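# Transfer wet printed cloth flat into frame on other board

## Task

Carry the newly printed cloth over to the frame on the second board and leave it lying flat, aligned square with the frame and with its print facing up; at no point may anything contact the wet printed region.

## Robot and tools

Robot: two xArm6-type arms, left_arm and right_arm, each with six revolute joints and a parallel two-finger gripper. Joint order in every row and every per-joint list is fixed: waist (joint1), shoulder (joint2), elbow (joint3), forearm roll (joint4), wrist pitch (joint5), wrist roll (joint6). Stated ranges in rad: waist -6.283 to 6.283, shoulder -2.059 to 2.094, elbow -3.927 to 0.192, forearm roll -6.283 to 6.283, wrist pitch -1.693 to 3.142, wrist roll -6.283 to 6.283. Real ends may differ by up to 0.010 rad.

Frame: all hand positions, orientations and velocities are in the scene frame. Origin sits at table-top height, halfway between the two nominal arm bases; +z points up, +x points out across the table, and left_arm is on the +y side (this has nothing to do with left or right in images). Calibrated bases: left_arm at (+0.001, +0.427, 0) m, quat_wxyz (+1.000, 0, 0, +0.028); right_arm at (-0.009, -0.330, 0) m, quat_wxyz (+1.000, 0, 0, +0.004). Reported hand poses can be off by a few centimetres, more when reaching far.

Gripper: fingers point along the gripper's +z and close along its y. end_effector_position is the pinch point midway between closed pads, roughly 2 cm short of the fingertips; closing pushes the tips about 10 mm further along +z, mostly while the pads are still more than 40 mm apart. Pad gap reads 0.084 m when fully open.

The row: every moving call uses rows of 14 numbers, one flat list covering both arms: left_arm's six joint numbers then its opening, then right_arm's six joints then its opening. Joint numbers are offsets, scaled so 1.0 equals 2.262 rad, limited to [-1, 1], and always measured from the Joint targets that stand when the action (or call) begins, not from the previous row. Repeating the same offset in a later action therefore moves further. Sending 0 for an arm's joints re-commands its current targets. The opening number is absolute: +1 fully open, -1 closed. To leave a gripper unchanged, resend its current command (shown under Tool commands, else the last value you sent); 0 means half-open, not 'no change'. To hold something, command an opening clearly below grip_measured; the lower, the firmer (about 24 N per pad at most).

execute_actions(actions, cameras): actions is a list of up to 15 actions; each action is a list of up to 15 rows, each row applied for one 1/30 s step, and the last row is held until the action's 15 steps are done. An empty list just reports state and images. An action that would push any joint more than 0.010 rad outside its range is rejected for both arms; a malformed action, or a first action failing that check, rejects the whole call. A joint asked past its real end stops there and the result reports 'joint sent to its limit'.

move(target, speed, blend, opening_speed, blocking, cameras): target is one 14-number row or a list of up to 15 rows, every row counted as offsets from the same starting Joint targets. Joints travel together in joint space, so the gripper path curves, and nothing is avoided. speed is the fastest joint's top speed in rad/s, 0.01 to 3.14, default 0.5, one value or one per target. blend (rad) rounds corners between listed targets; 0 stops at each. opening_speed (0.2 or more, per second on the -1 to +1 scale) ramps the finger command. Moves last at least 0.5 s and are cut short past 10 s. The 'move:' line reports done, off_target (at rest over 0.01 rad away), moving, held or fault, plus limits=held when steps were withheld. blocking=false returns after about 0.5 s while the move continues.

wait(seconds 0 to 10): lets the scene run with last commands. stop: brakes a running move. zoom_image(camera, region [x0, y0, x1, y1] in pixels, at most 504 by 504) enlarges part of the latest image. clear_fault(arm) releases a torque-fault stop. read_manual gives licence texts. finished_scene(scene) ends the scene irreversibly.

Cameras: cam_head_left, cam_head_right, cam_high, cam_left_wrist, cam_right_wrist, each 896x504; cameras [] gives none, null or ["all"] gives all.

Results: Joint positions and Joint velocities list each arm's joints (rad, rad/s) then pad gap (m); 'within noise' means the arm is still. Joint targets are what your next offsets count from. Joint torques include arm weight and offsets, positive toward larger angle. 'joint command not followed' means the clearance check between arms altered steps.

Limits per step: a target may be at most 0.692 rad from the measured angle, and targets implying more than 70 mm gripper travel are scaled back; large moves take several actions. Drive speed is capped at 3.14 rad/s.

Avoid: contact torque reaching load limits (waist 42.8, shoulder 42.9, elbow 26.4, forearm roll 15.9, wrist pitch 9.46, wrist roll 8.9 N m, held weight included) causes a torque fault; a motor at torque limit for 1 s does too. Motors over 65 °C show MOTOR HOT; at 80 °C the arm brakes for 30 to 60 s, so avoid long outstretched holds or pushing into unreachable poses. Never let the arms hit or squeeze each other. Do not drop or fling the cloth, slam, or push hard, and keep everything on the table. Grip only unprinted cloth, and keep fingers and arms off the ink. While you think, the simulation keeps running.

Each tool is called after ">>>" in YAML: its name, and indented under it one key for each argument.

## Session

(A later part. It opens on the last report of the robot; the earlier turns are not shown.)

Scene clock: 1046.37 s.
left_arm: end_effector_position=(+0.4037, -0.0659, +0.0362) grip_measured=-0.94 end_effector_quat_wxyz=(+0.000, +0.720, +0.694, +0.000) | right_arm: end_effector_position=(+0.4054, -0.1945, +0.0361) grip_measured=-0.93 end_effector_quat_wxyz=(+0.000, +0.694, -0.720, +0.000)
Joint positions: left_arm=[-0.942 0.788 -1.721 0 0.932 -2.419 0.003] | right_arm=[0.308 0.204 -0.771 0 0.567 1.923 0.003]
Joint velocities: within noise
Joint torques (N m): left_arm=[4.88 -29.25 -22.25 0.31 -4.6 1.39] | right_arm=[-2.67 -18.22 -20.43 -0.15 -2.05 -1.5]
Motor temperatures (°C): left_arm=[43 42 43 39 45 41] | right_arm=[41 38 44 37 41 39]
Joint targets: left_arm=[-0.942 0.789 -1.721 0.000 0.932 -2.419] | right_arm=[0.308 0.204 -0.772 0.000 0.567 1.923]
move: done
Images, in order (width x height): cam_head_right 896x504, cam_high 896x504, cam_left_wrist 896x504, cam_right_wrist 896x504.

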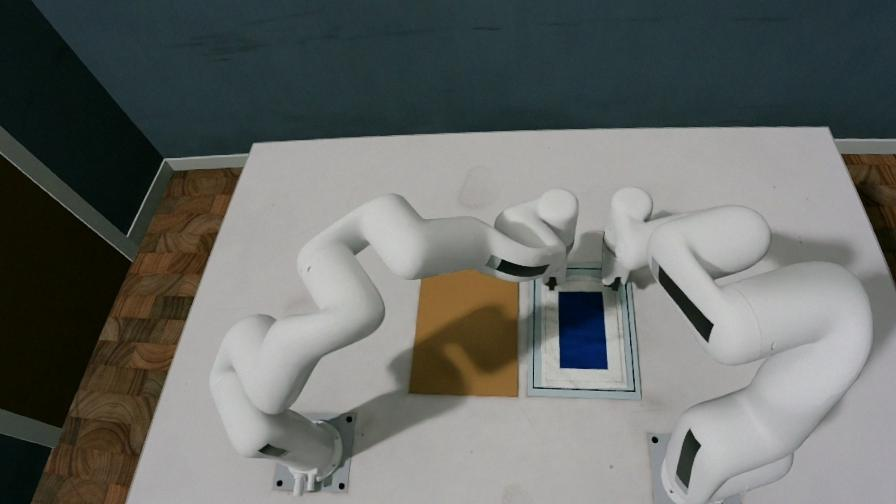

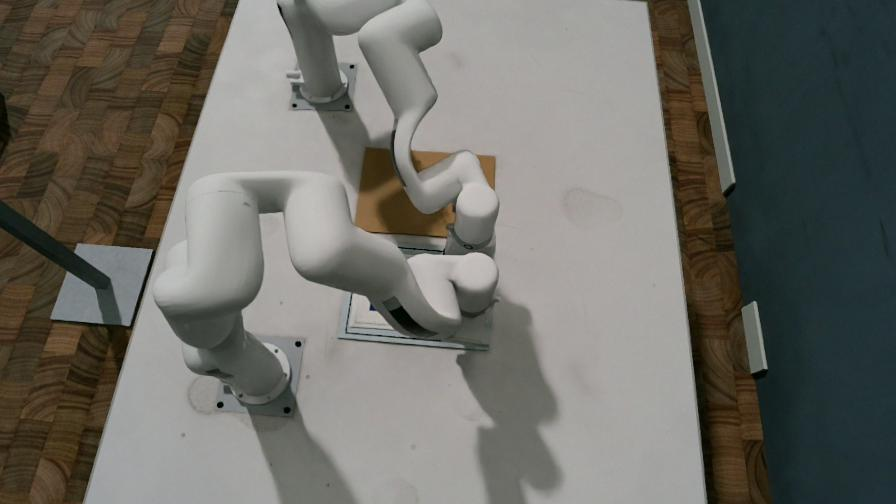

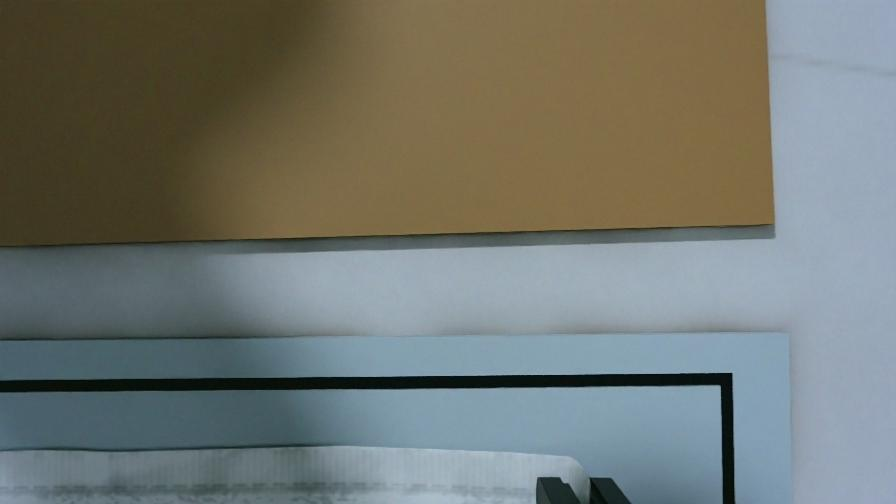

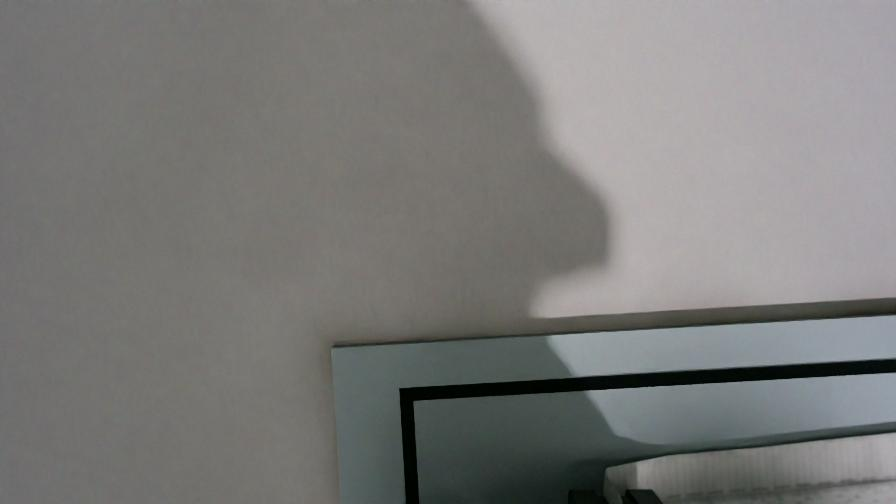

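>>> move:
  target: [0.006374, 0.014327, -0.022343, 0, 0.008017, 0.006374, -1, -0.00308, 0.013419, -0.016008, 0, 0.00259, -0.00308, -1]
  speed: 0.04
  cameras: ["cam_high", "cam_head_left", "cam_head_right", "cam_left_wrist", "cam_right_wrist"]

>>> zoom_image:
  camera: "cam_head_right"
  region: [520, 330, 650, 405]

>>> zoom_image:
  camera: "cam_head_right"
  region: [520, 255, 650, 330]

>>> zoom_image:
  camera: "cam_head_left"
  region: [490, 240, 650, 400]

Scene clock: 1097.80 s.
left_arm: end_effector_position=(+0.4157, -0.0659, +0.0342) grip_measured=-0.94 end_effector_quat_wxyz=(+0.000, +0.720, +0.694, +0.000) | right_arm: end_effector_position=(+0.4154, -0.1945, +0.0341) grip_measured=-0.93 end_effector_quat_wxyz=(+0.000, +0.694, -0.720, +0.000)
Joint positions: left_arm=[-0.928 0.821 -1.771 0 0.95 -2.405 0.003] | right_arm=[0.301 0.234 -0.808 0 0.573 1.916 0.003]
Joint velocities: within noise
Joint torques (N m): left_arm=[4.62 -29.98 -22.64 0.19 0.78 1.3] | right_arm=[-2.69 -18.7 -20.57 -0.11 -0.08 -1.51]
Motor temperatures (°C): left_arm=[42 42 43 39 45 41] | right_arm=[41 38 43 37 41 39]
Joint targets: left_arm=[-0.927 0.821 -1.771 0.000 0.950 -2.404] | right_arm=[0.301 0.235 -0.808 0.000 0.573 1.916]
move: done

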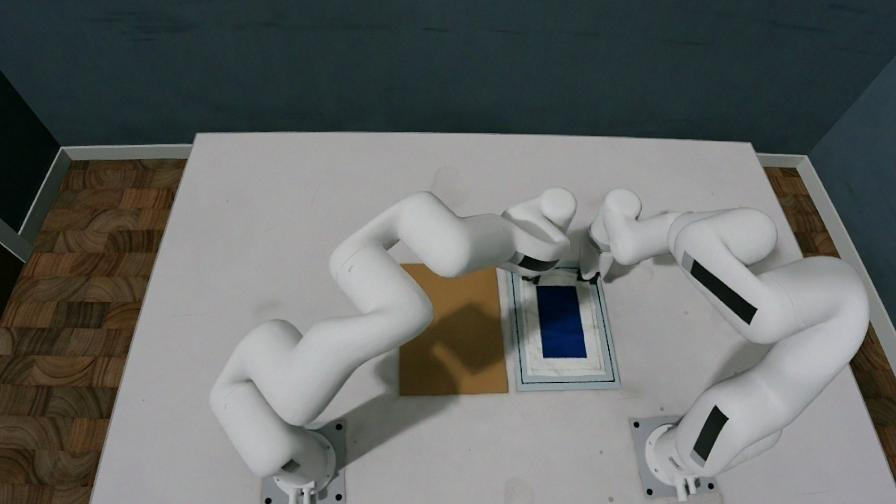

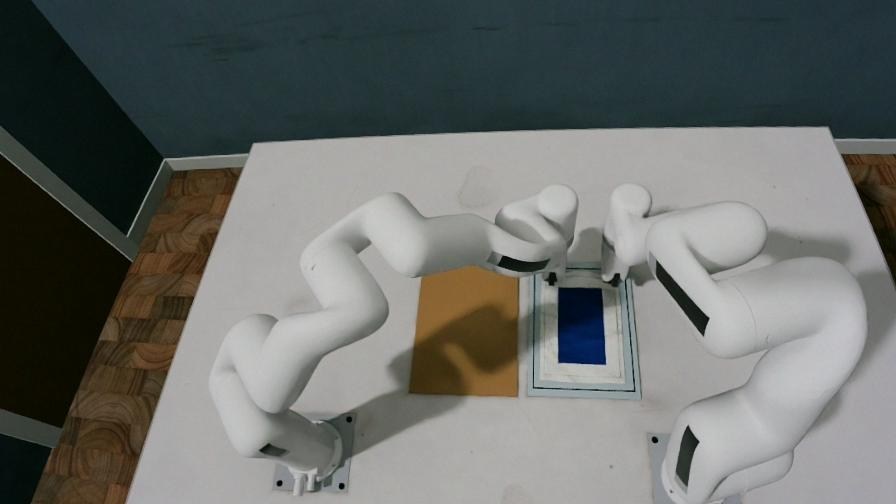

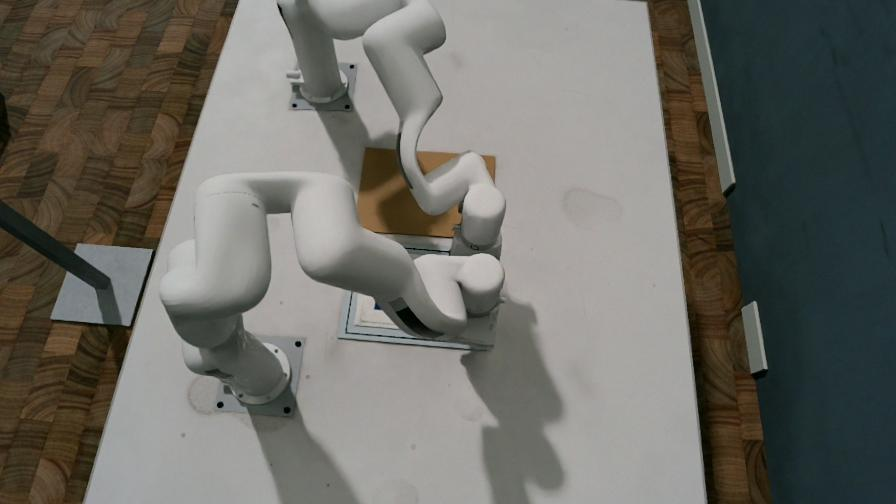

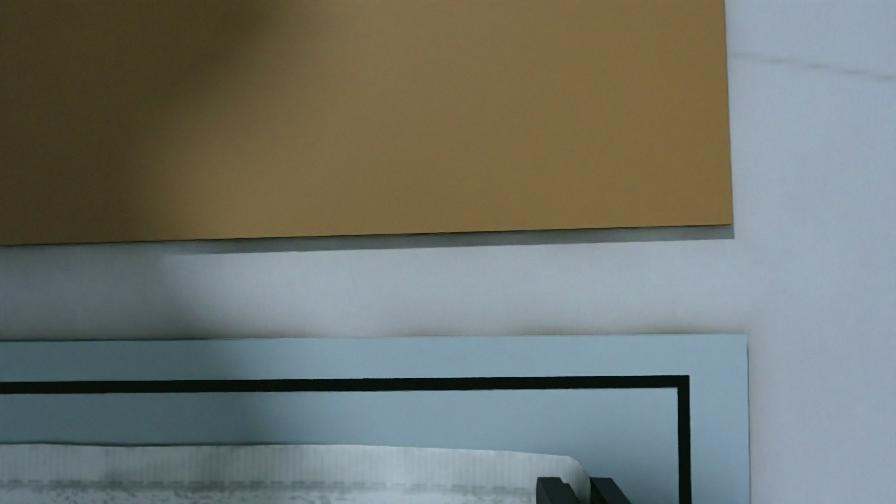

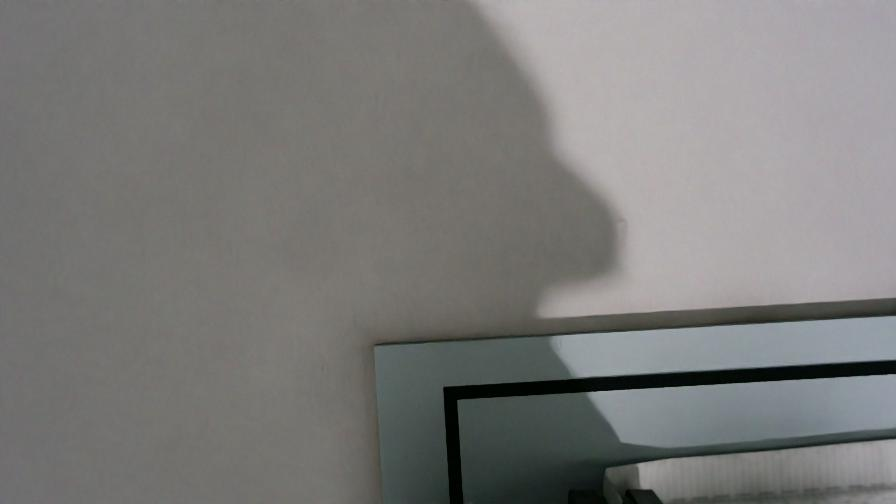

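Scaled by 3.877 from the camera's 896x504 image, which has a finer 1280x720 frame.

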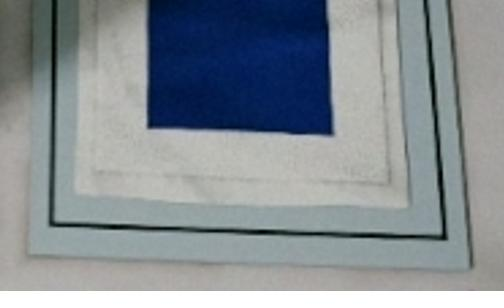

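Scaled by 3.877 from the camera's 896x504 image, which has a finer 1280x720 frame.

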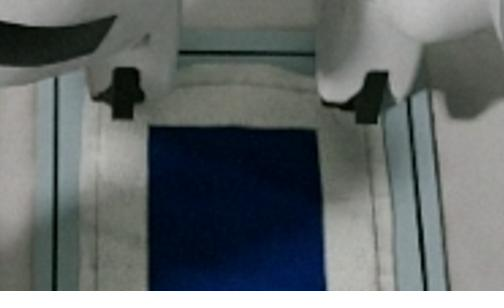

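Scaled by 3.150 from the camera's 896x504 image, which has a finer 1280x720 frame.

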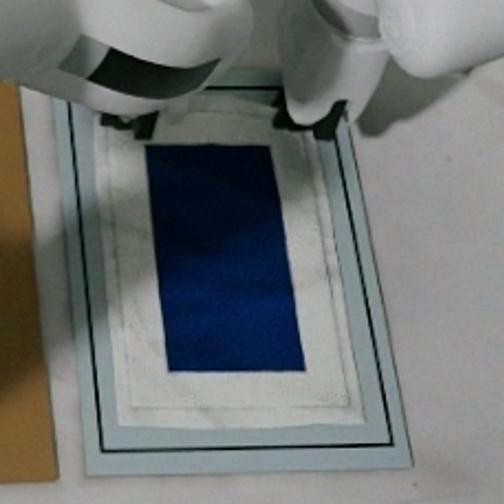

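>>> move:
  target: [0, 0.00218, 0.00027, 0, -0.00245, 0, -1, -0.000361, 0.004753, -0.001721, 0, -0.003032, -0.000361, -1]
  speed: 0.03
  cameras: ["cam_head_left", "cam_head_right", "cam_left_wrist", "cam_right_wrist"]

>>> zoom_image:
  camera: "cam_head_right"
  region: [520, 330, 650, 405]

>>> zoom_image:
  camera: "cam_head_right"
  region: [520, 255, 650, 330]

>>> zoom_image:
  camera: "cam_left_wrist"
  region: [400, 350, 700, 504]

>>> zoom_image:
  camera: "cam_right_wrist"
  region: [420, 350, 720, 504]

Scene clock: 1138.27 s.
left_arm: end_effector_position=(+0.4157, -0.0659, +0.0313) grip_measured=-0.94 end_effector_quat_wxyz=(+0.000, +0.720, +0.694, +0.000) | right_arm: end_effector_position=(+0.4166, -0.1945, +0.0311) grip_measured=-0.93 end_effector_quat_wxyz=(+0.000, +0.694, -0.720, +0.000)
Joint positions: left_arm=[-0.927 0.826 -1.771 0 0.945 -2.404 0.003] | right_arm=[0.3 0.245 -0.812 0 0.566 1.915 0.003]
Joint velocities: within noise
Joint torques (N m): left_arm=[4.29 -29.38 -16.18 0.18 -4.72 1.21] | right_arm=[-2.79 -18.41 -20.29 -0.14 -2.18 -1.53]
Motor temperatures (°C): left_arm=[42 42 42 39 45 41] | right_arm=[41 38 43 37 41 39]
Joint targets: left_arm=[-0.927 0.826 -1.771 0.000 0.945 -2.404] | right_arm=[0.300 0.245 -0.812 0.000 0.566 1.915]
move: done
Images, in order (width x height): cam_head_left 896x504, cam_head_right 896x504, cam_left_wrist 896x504, cam_right_wrist 896x504.

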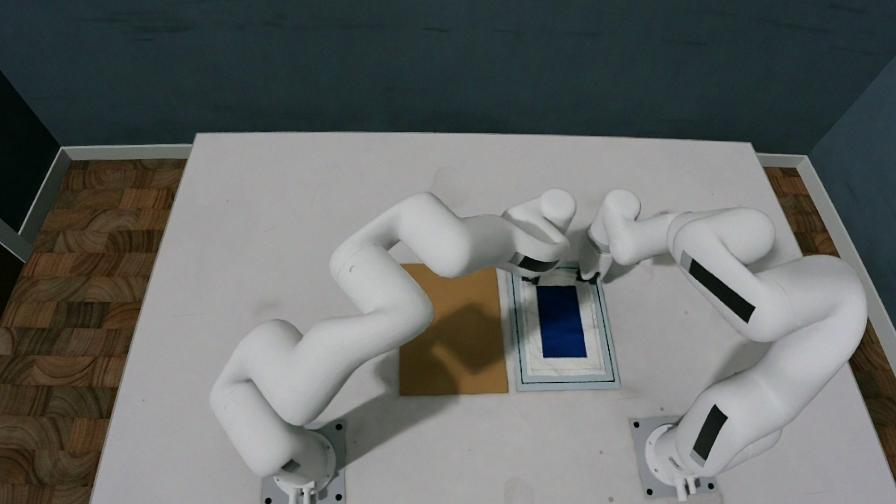

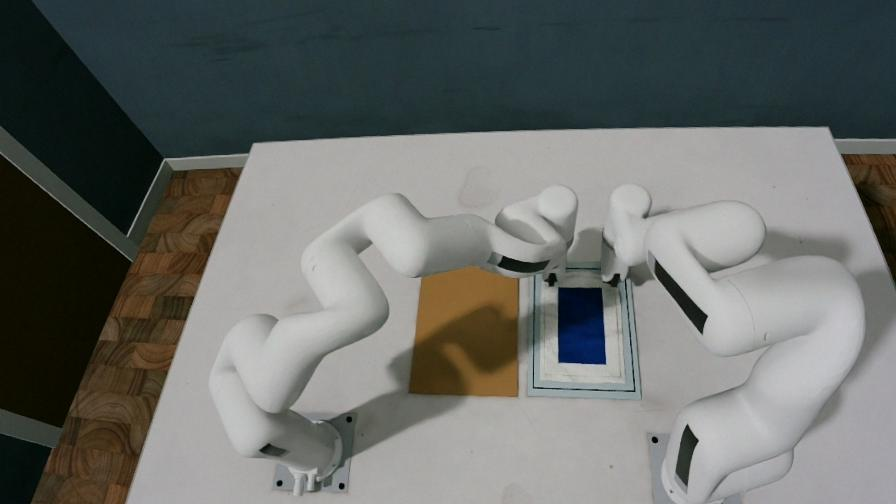

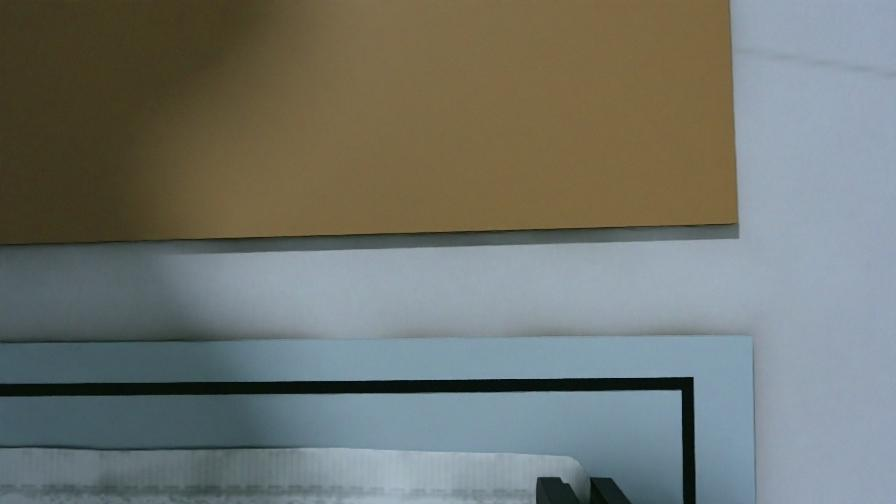

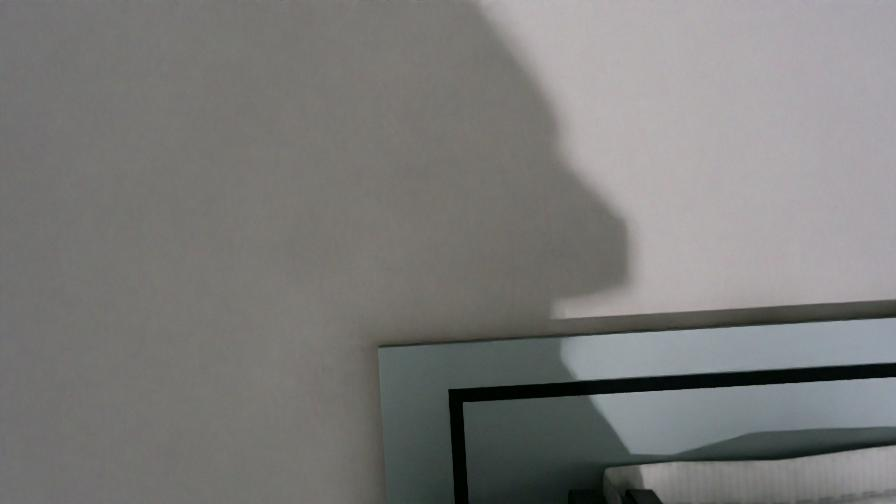

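Scaled by 3.877 from the camera's 896x504 image, which has a finer 1280x720 frame.

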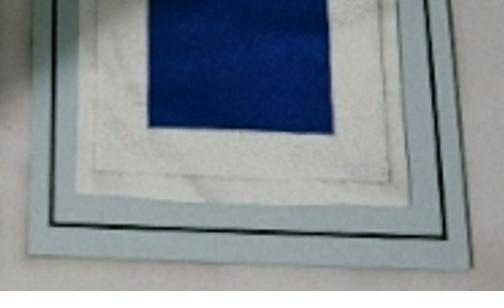

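Scaled by 3.877 from the camera's 896x504 image, which has a finer 1280x720 frame.

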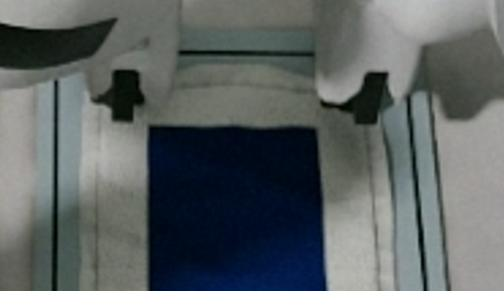

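Scaled by 1.680 from the camera's 896x504 image, which has a finer 1280x720 frame.

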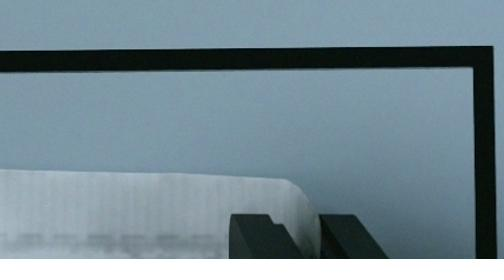

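Scaled by 1.680 from the camera's 896x504 image, which has a finer 1280x720 frame.

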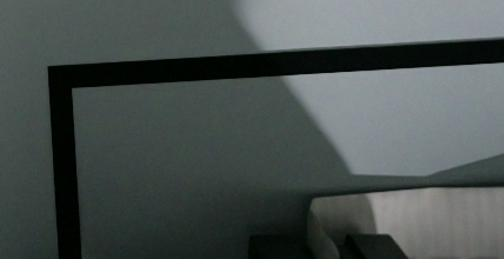

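>>> move:
  target: [0, 0, 0, 0, 0, 0, -0.72, 0, 0, 0, 0, 0, 0, -0.72]
  opening_speed: 0.2
  cameras: ["cam_head_left", "cam_head_right", "cam_left_wrist", "cam_right_wrist"]

>>> zoom_image:
  camera: "cam_head_right"
  region: [520, 255, 650, 330]

>>> zoom_image:
  camera: "cam_left_wrist"
  region: [400, 350, 700, 504]

>>> zoom_image:
  camera: "cam_right_wrist"
  region: [420, 350, 720, 504]

Scene clock: 1148.30 s.
left_arm: end_effector_position=(+0.4157, -0.0659, +0.0312) grip_measured=-0.74 end_effector_quat_wxyz=(+0.000, +0.720, +0.694, +0.000) | right_arm: end_effector_position=(+0.4167, -0.1945, +0.0311) grip_measured=-0.74 end_effector_quat_wxyz=(+0.000, +0.694, -0.720, +0.000)
Joint positions: left_arm=[-0.927 0.826 -1.771 0 0.945 -2.404 0.011] | right_arm=[0.3 0.245 -0.812 0 0.566 1.915 0.011]
Joint velocities: within noise
Joint torques (N m): left_arm=[3.89 -29.92 -19.17 0.29 -3.98 1.04] | right_arm=[-2.17 -19.01 -17.23 -0.38 -1.77 -1.45]
Motor temperatures (°C): left_arm=[42 42 42 39 45 41] | right_arm=[41 38 43 37 41 39]
Joint targets: left_arm=[-0.927 0.826 -1.771 0.000 0.945 -2.404] | right_arm=[0.300 0.245 -0.812 0.000 0.566 1.915]
move: done
Images, in order (width x height): cam_head_left 896x504, cam_head_right 896x504, cam_left_wrist 896x504, cam_right_wrist 896x504.

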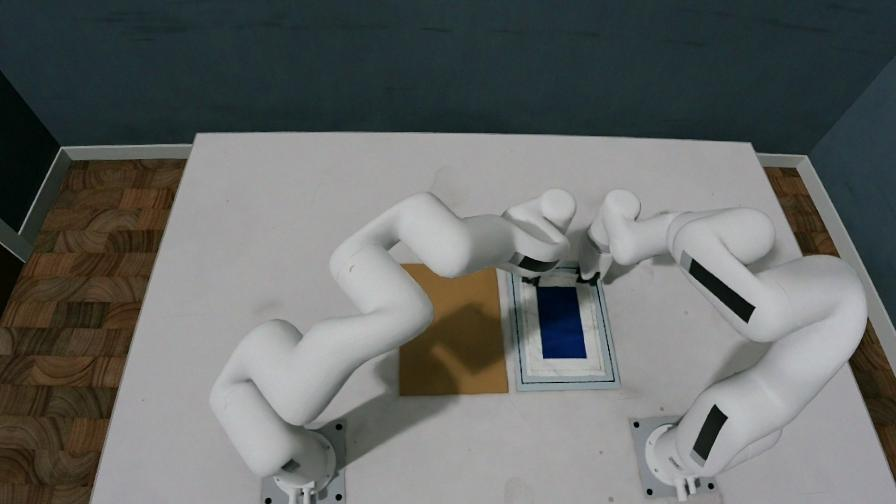

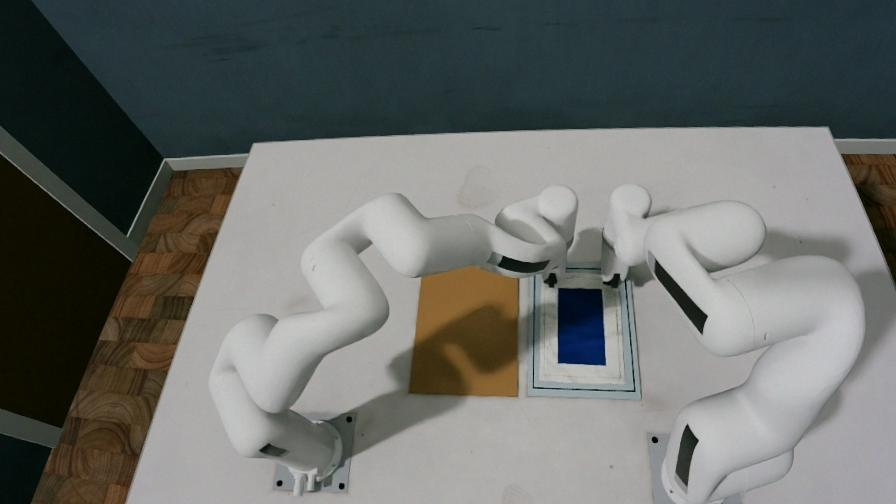

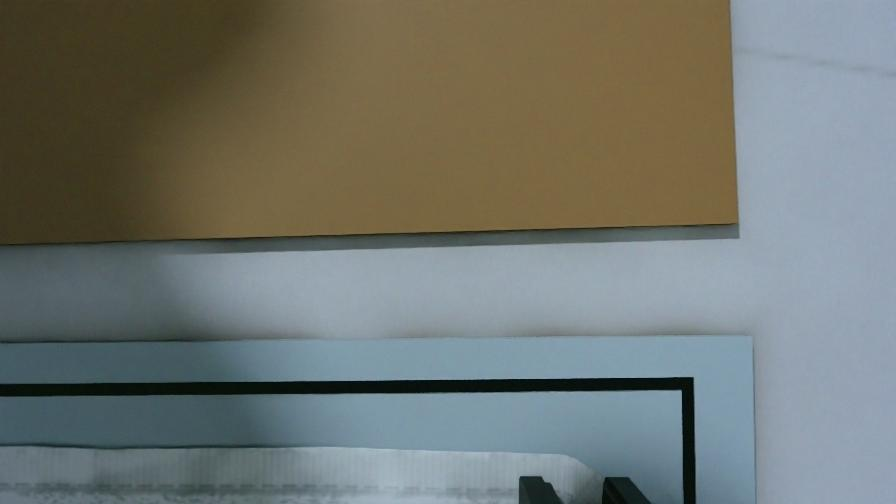

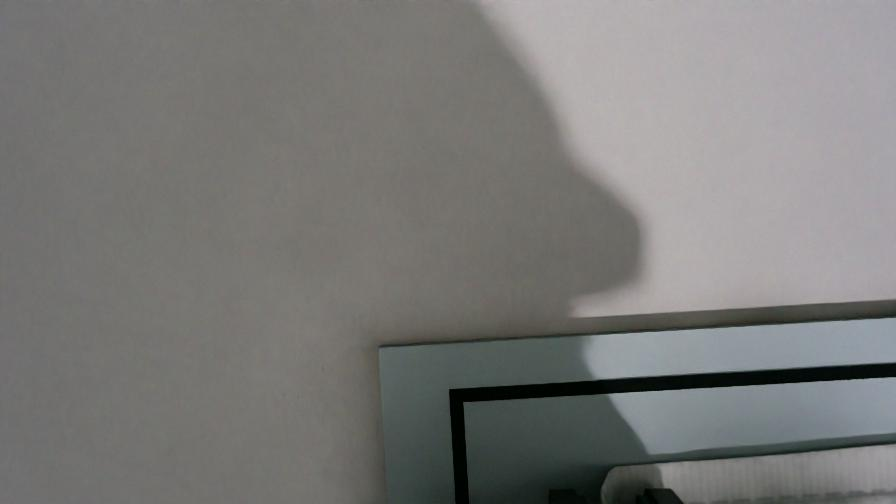

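Scaled by 3.877 from the camera's 896x504 image, which has a finer 1280x720 frame.

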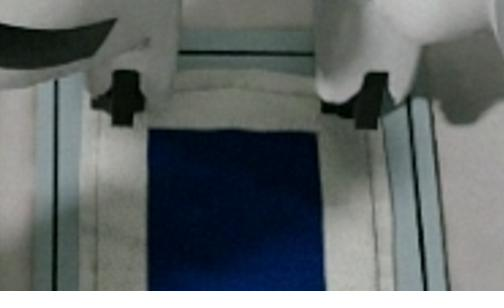

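Scaled by 1.680 from the camera's 896x504 image, which has a finer 1280x720 frame.

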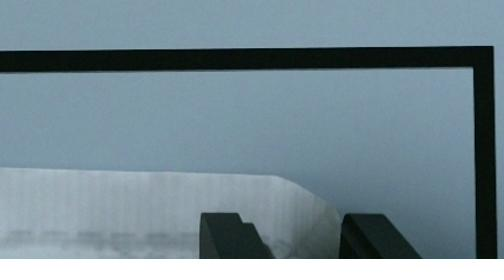

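Scaled by 1.680 from the camera's 896x504 image, which has a finer 1280x720 frame.

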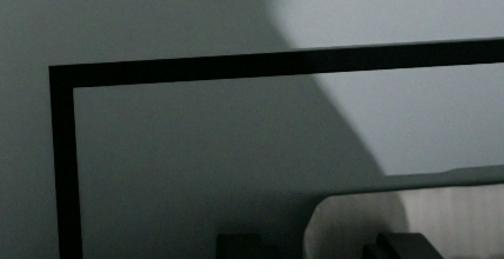

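>>> move:
  target: [0.00313, 0.000324, -0.012818, 0, 0.012494, 0.00313, -0.72, -0.001776, -0.003429, -0.01067, 0, 0.014099, -0.001776, -0.72]
  speed: 0.03
  cameras: ["cam_head_left", "cam_head_right", "cam_left_wrist", "cam_right_wrist"]

>>> zoom_image:
  camera: "cam_head_right"
  region: [520, 255, 650, 330]

>>> zoom_image:
  camera: "cam_left_wrist"
  region: [400, 350, 700, 504]

>>> zoom_image:
  camera: "cam_right_wrist"
  region: [420, 350, 720, 504]

Scene clock: 1191.13 s.
left_arm: end_effector_position=(+0.4217, -0.0659, +0.0402) grip_measured=-0.74 end_effector_quat_wxyz=(+0.000, +0.720, +0.694, +0.000) | right_arm: end_effector_position=(+0.4226, -0.1945, +0.0400) grip_measured=-0.74 end_effector_quat_wxyz=(+0.000, +0.694, -0.720, +0.000)
Joint positions: left_arm=[-0.92 0.827 -1.8 0 0.973 -2.397 0.011] | right_arm=[0.296 0.238 -0.836 0 0.598 1.911 0.011]
Joint velocities: within noise
Joint torques (N m): left_arm=[4.55 -29.84 -22.74 0.16 0.62 1.24] | right_arm=[-2.77 -27.28 -20.92 -0.26 0.06 -1.54]
Motor temperatures (°C): left_arm=[42 42 43 39 45 41] | right_arm=[41 38 43 37 41 39]
Joint targets: left_arm=[-0.920 0.827 -1.800 0.000 0.973 -2.397] | right_arm=[0.296 0.237 -0.836 0.000 0.598 1.911]
move: done
Images, in order (width x height): cam_head_left 896x504, cam_head_right 896x504, cam_left_wrist 896x504, cam_right_wrist 896x504.

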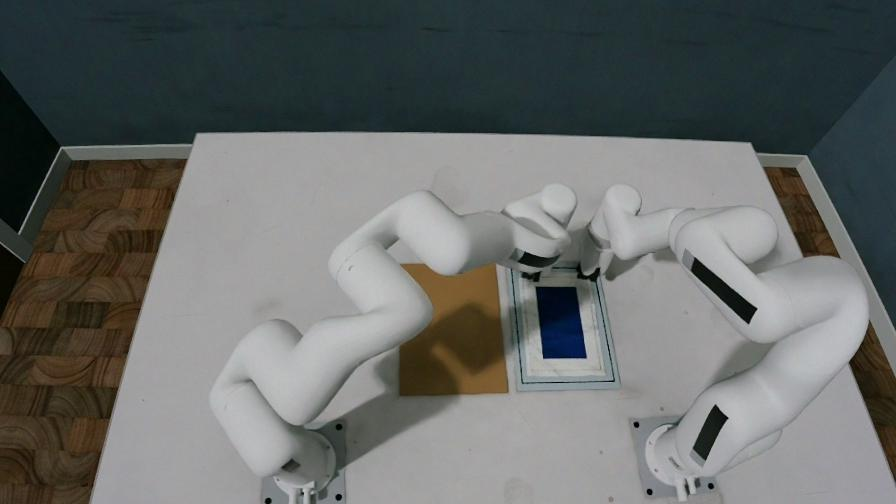

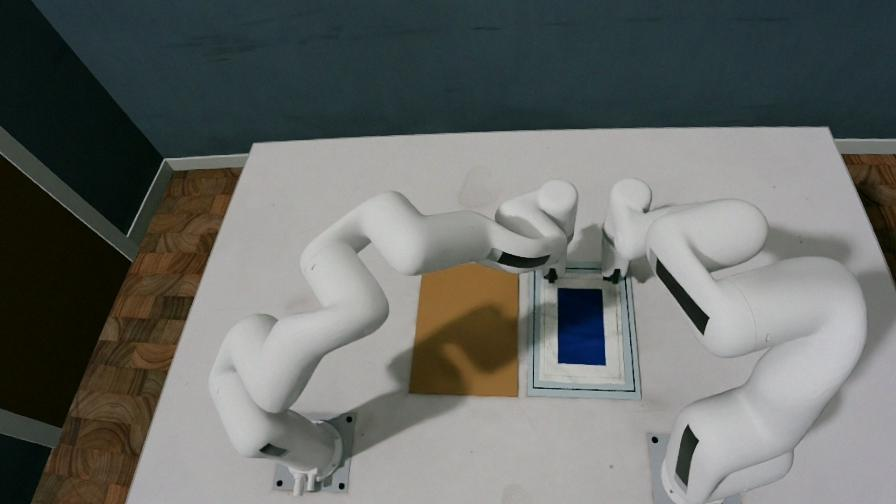

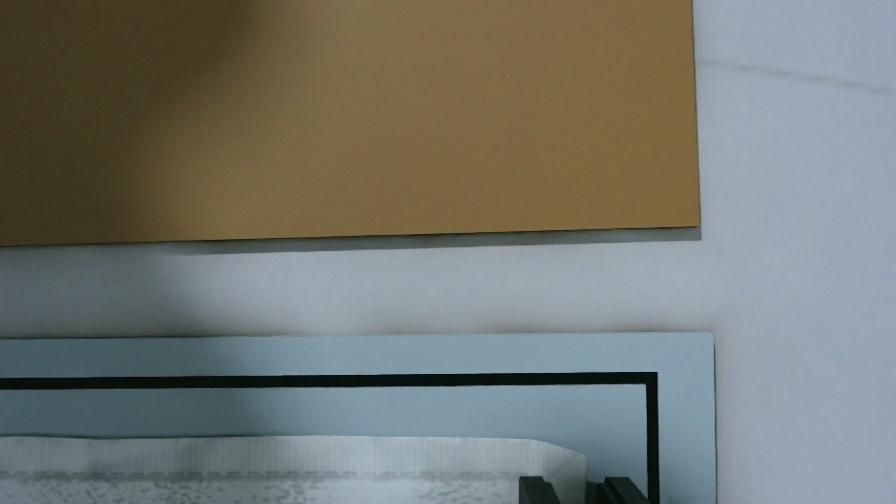

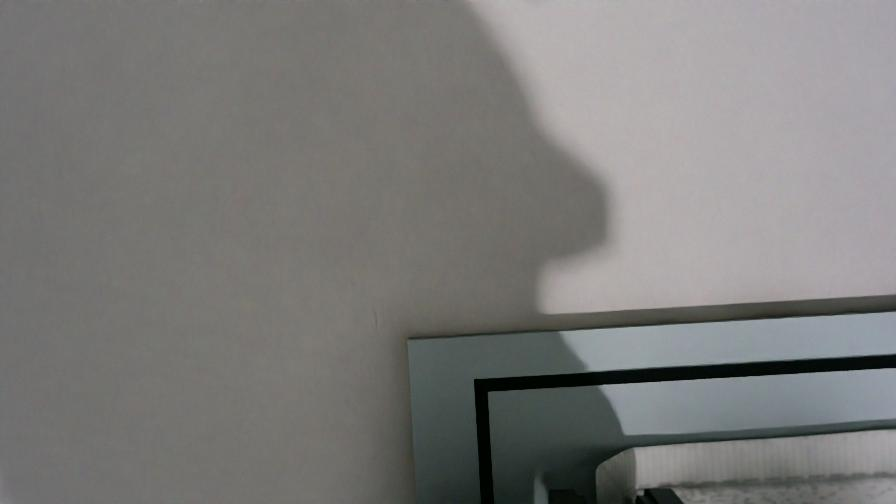

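Scaled by 3.877 from the camera's 896x504 image, which has a finer 1280x720 frame.

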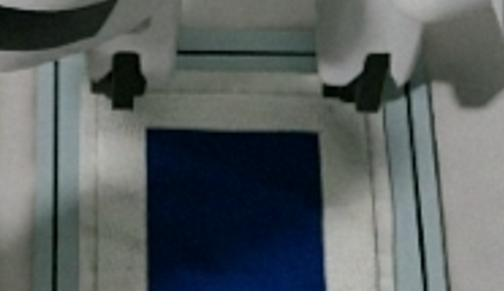

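Scaled by 1.680 from the camera's 896x504 image, which has a finer 1280x720 frame.

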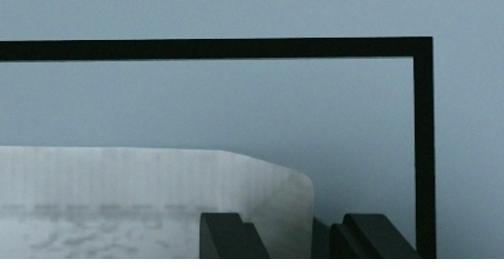

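Scaled by 1.680 from the camera's 896x504 image, which has a finer 1280x720 frame.

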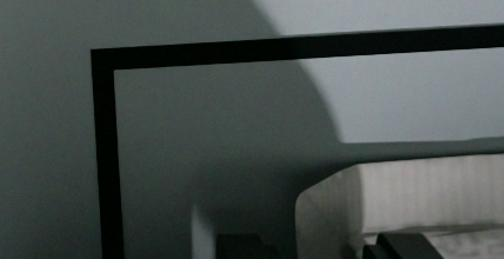

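>>> move:
  target:
    - [0, -0.025266, -0.009708, 0, 0.034974, 0, -0.72, 0, -0.041166, -0.008148, 0, 0.049313, 0, -0.72]
    - [-0.022717, -0.119285, -0.010539, 0, 0.129824, -0.022717, -0.72, 0.013539, -0.186187, -0.011251, 0, 0.197437, 0.013539, -0.72]
  speed: [0.06, 0.3]
  blend: 0.03

>>> zoom_image:
  camera: "cam_head_right"
  region: [520, 255, 650, 330]

>>> zoom_image:
  camera: "cam_left_wrist"
  region: [300, 250, 804, 504]

>>> zoom_image:
  camera: "cam_right_wrist"
  region: [300, 250, 804, 504]

Scene clock: 1234.27 s.
left_arm: end_effector_position=(+0.3797, -0.0658, +0.2001) grip_measured=-0.74 end_effector_quat_wxyz=(+0.000, +0.720, +0.694, +0.000) | right_arm: end_effector_position=(+0.3805, -0.1945, +0.2000) grip_measured=-0.74 end_effector_quat_wxyz=(+0.000, +0.694, -0.720, +0.000)
Joint positions: left_arm=[-0.972 0.557 -1.824 0 1.267 -2.449 0.011] | right_arm=[0.326 -0.183 -0.861 0 1.045 1.942 0.011]
Joint velocities: within noise
Joint torques (N m): left_arm=[-4.97 -39.45 -22.74 0.26 0.89 -1.27] | right_arm=[3.07 -21.61 -24.69 -0.25 -0.15 1.37]
Motor temperatures (°C): left_arm=[42 42 43 39 45 41] | right_arm=[41 38 43 37 40 39]
Joint targets: left_arm=[-0.972 0.557 -1.824 0.000 1.267 -2.449] | right_arm=[0.326 -0.184 -0.861 0.000 1.045 1.942]
move: done

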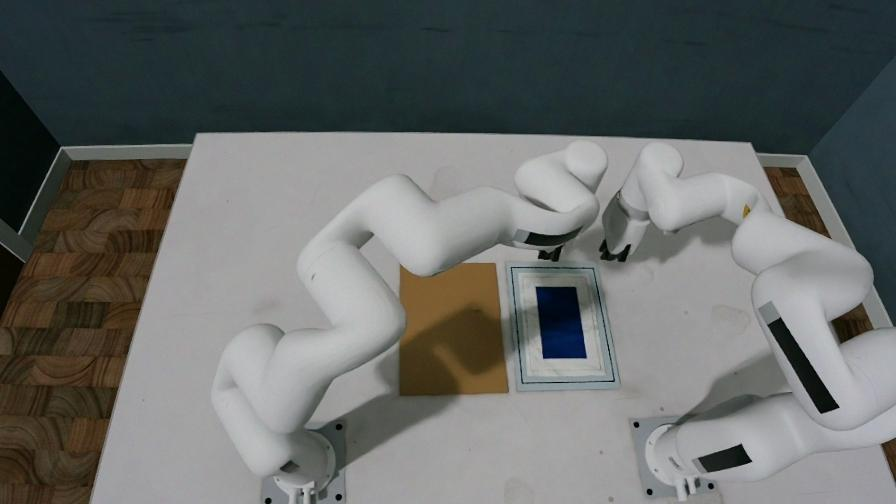

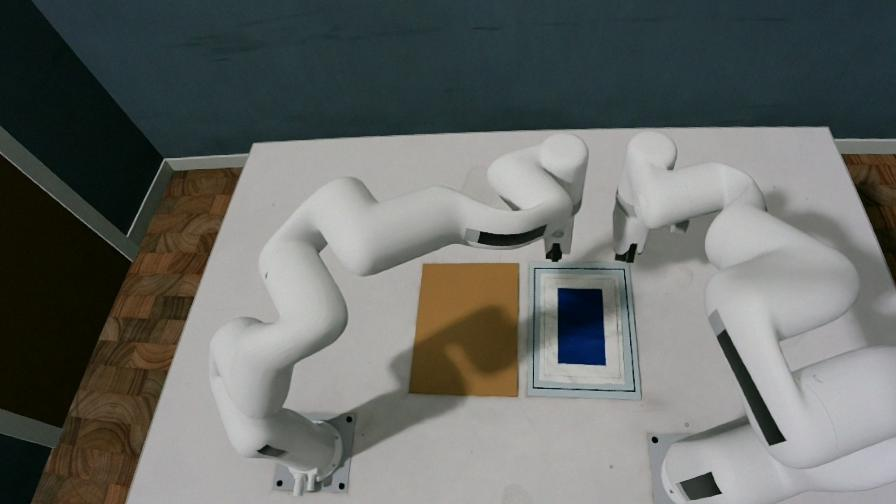

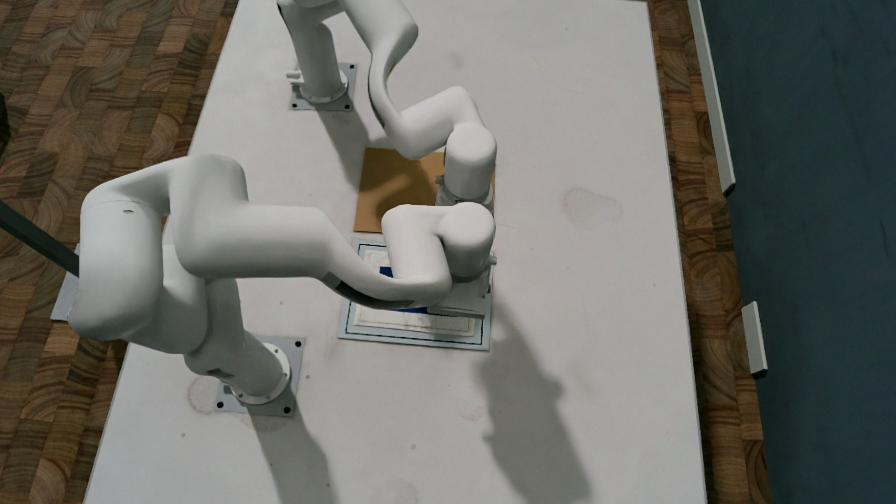

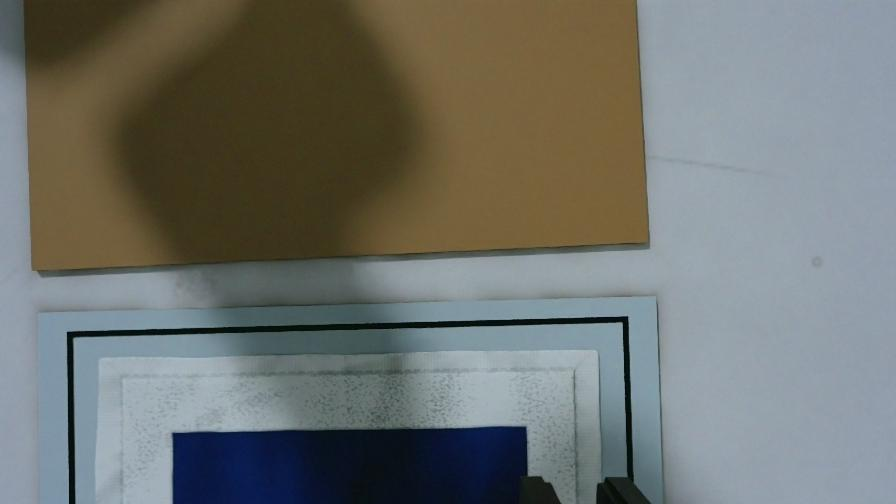

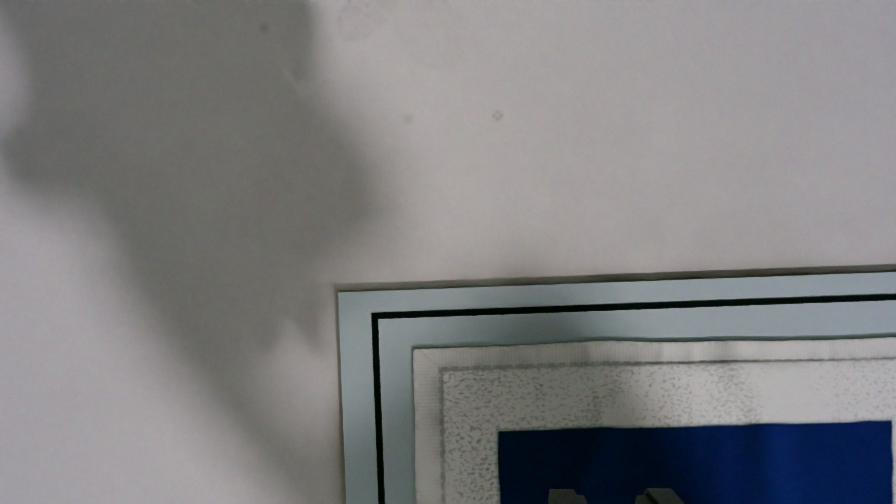

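Scaled by 3.877 from the camera's 896x504 image, which has a finer 1280x720 frame.

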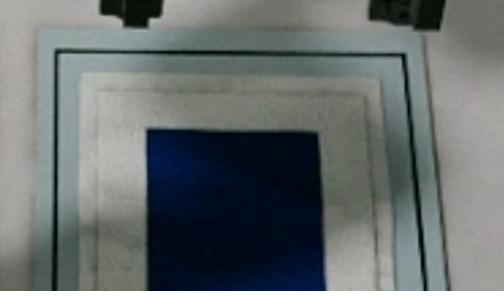

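Scaled by 1.000.

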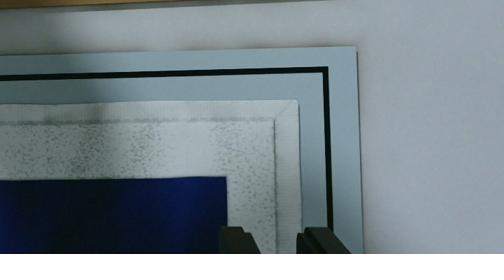

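Scaled by 1.000.

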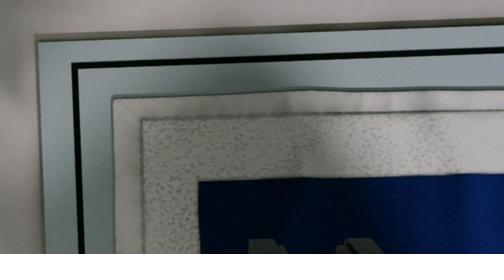

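>>> zoom_image:
  camera: "cam_head_right"
  region: [520, 260, 650, 405]

>>> zoom_image:
  camera: "cam_head_left"
  region: [500, 255, 630, 400]

>>> zoom_image:
  camera: "cam_head_left"
  region: [505, 330, 630, 400]

Scaled by 3.476 from the camera's 896x504 image, which has a finer 1280x720 frame.

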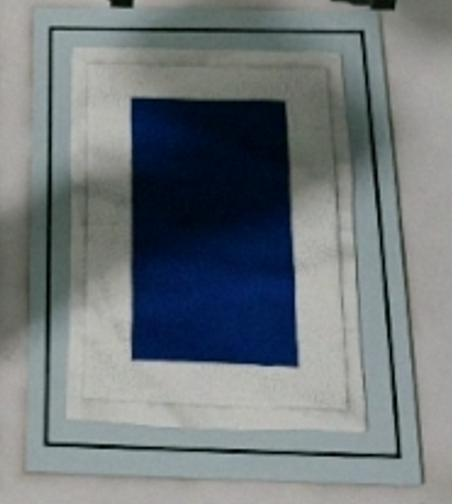

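Scaled by 3.476 from the camera's 896x504 image, which has a finer 1280x720 frame.

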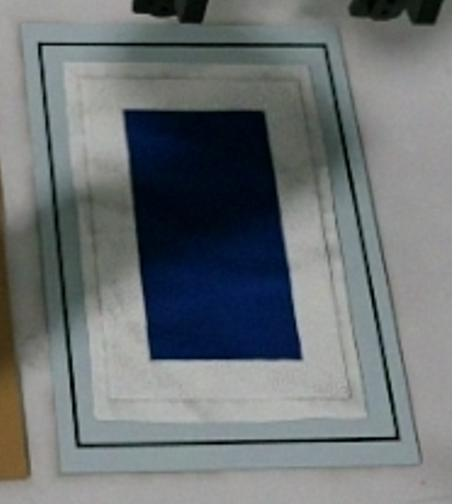

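Scaled by 4.032 from the camera's 896x504 image, which has a finer 1280x720 frame.

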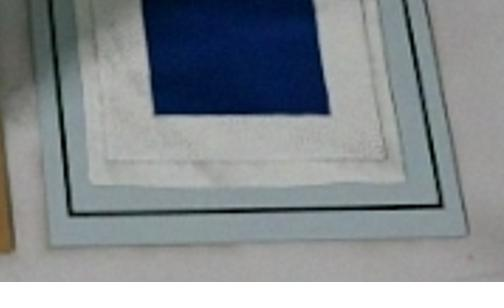

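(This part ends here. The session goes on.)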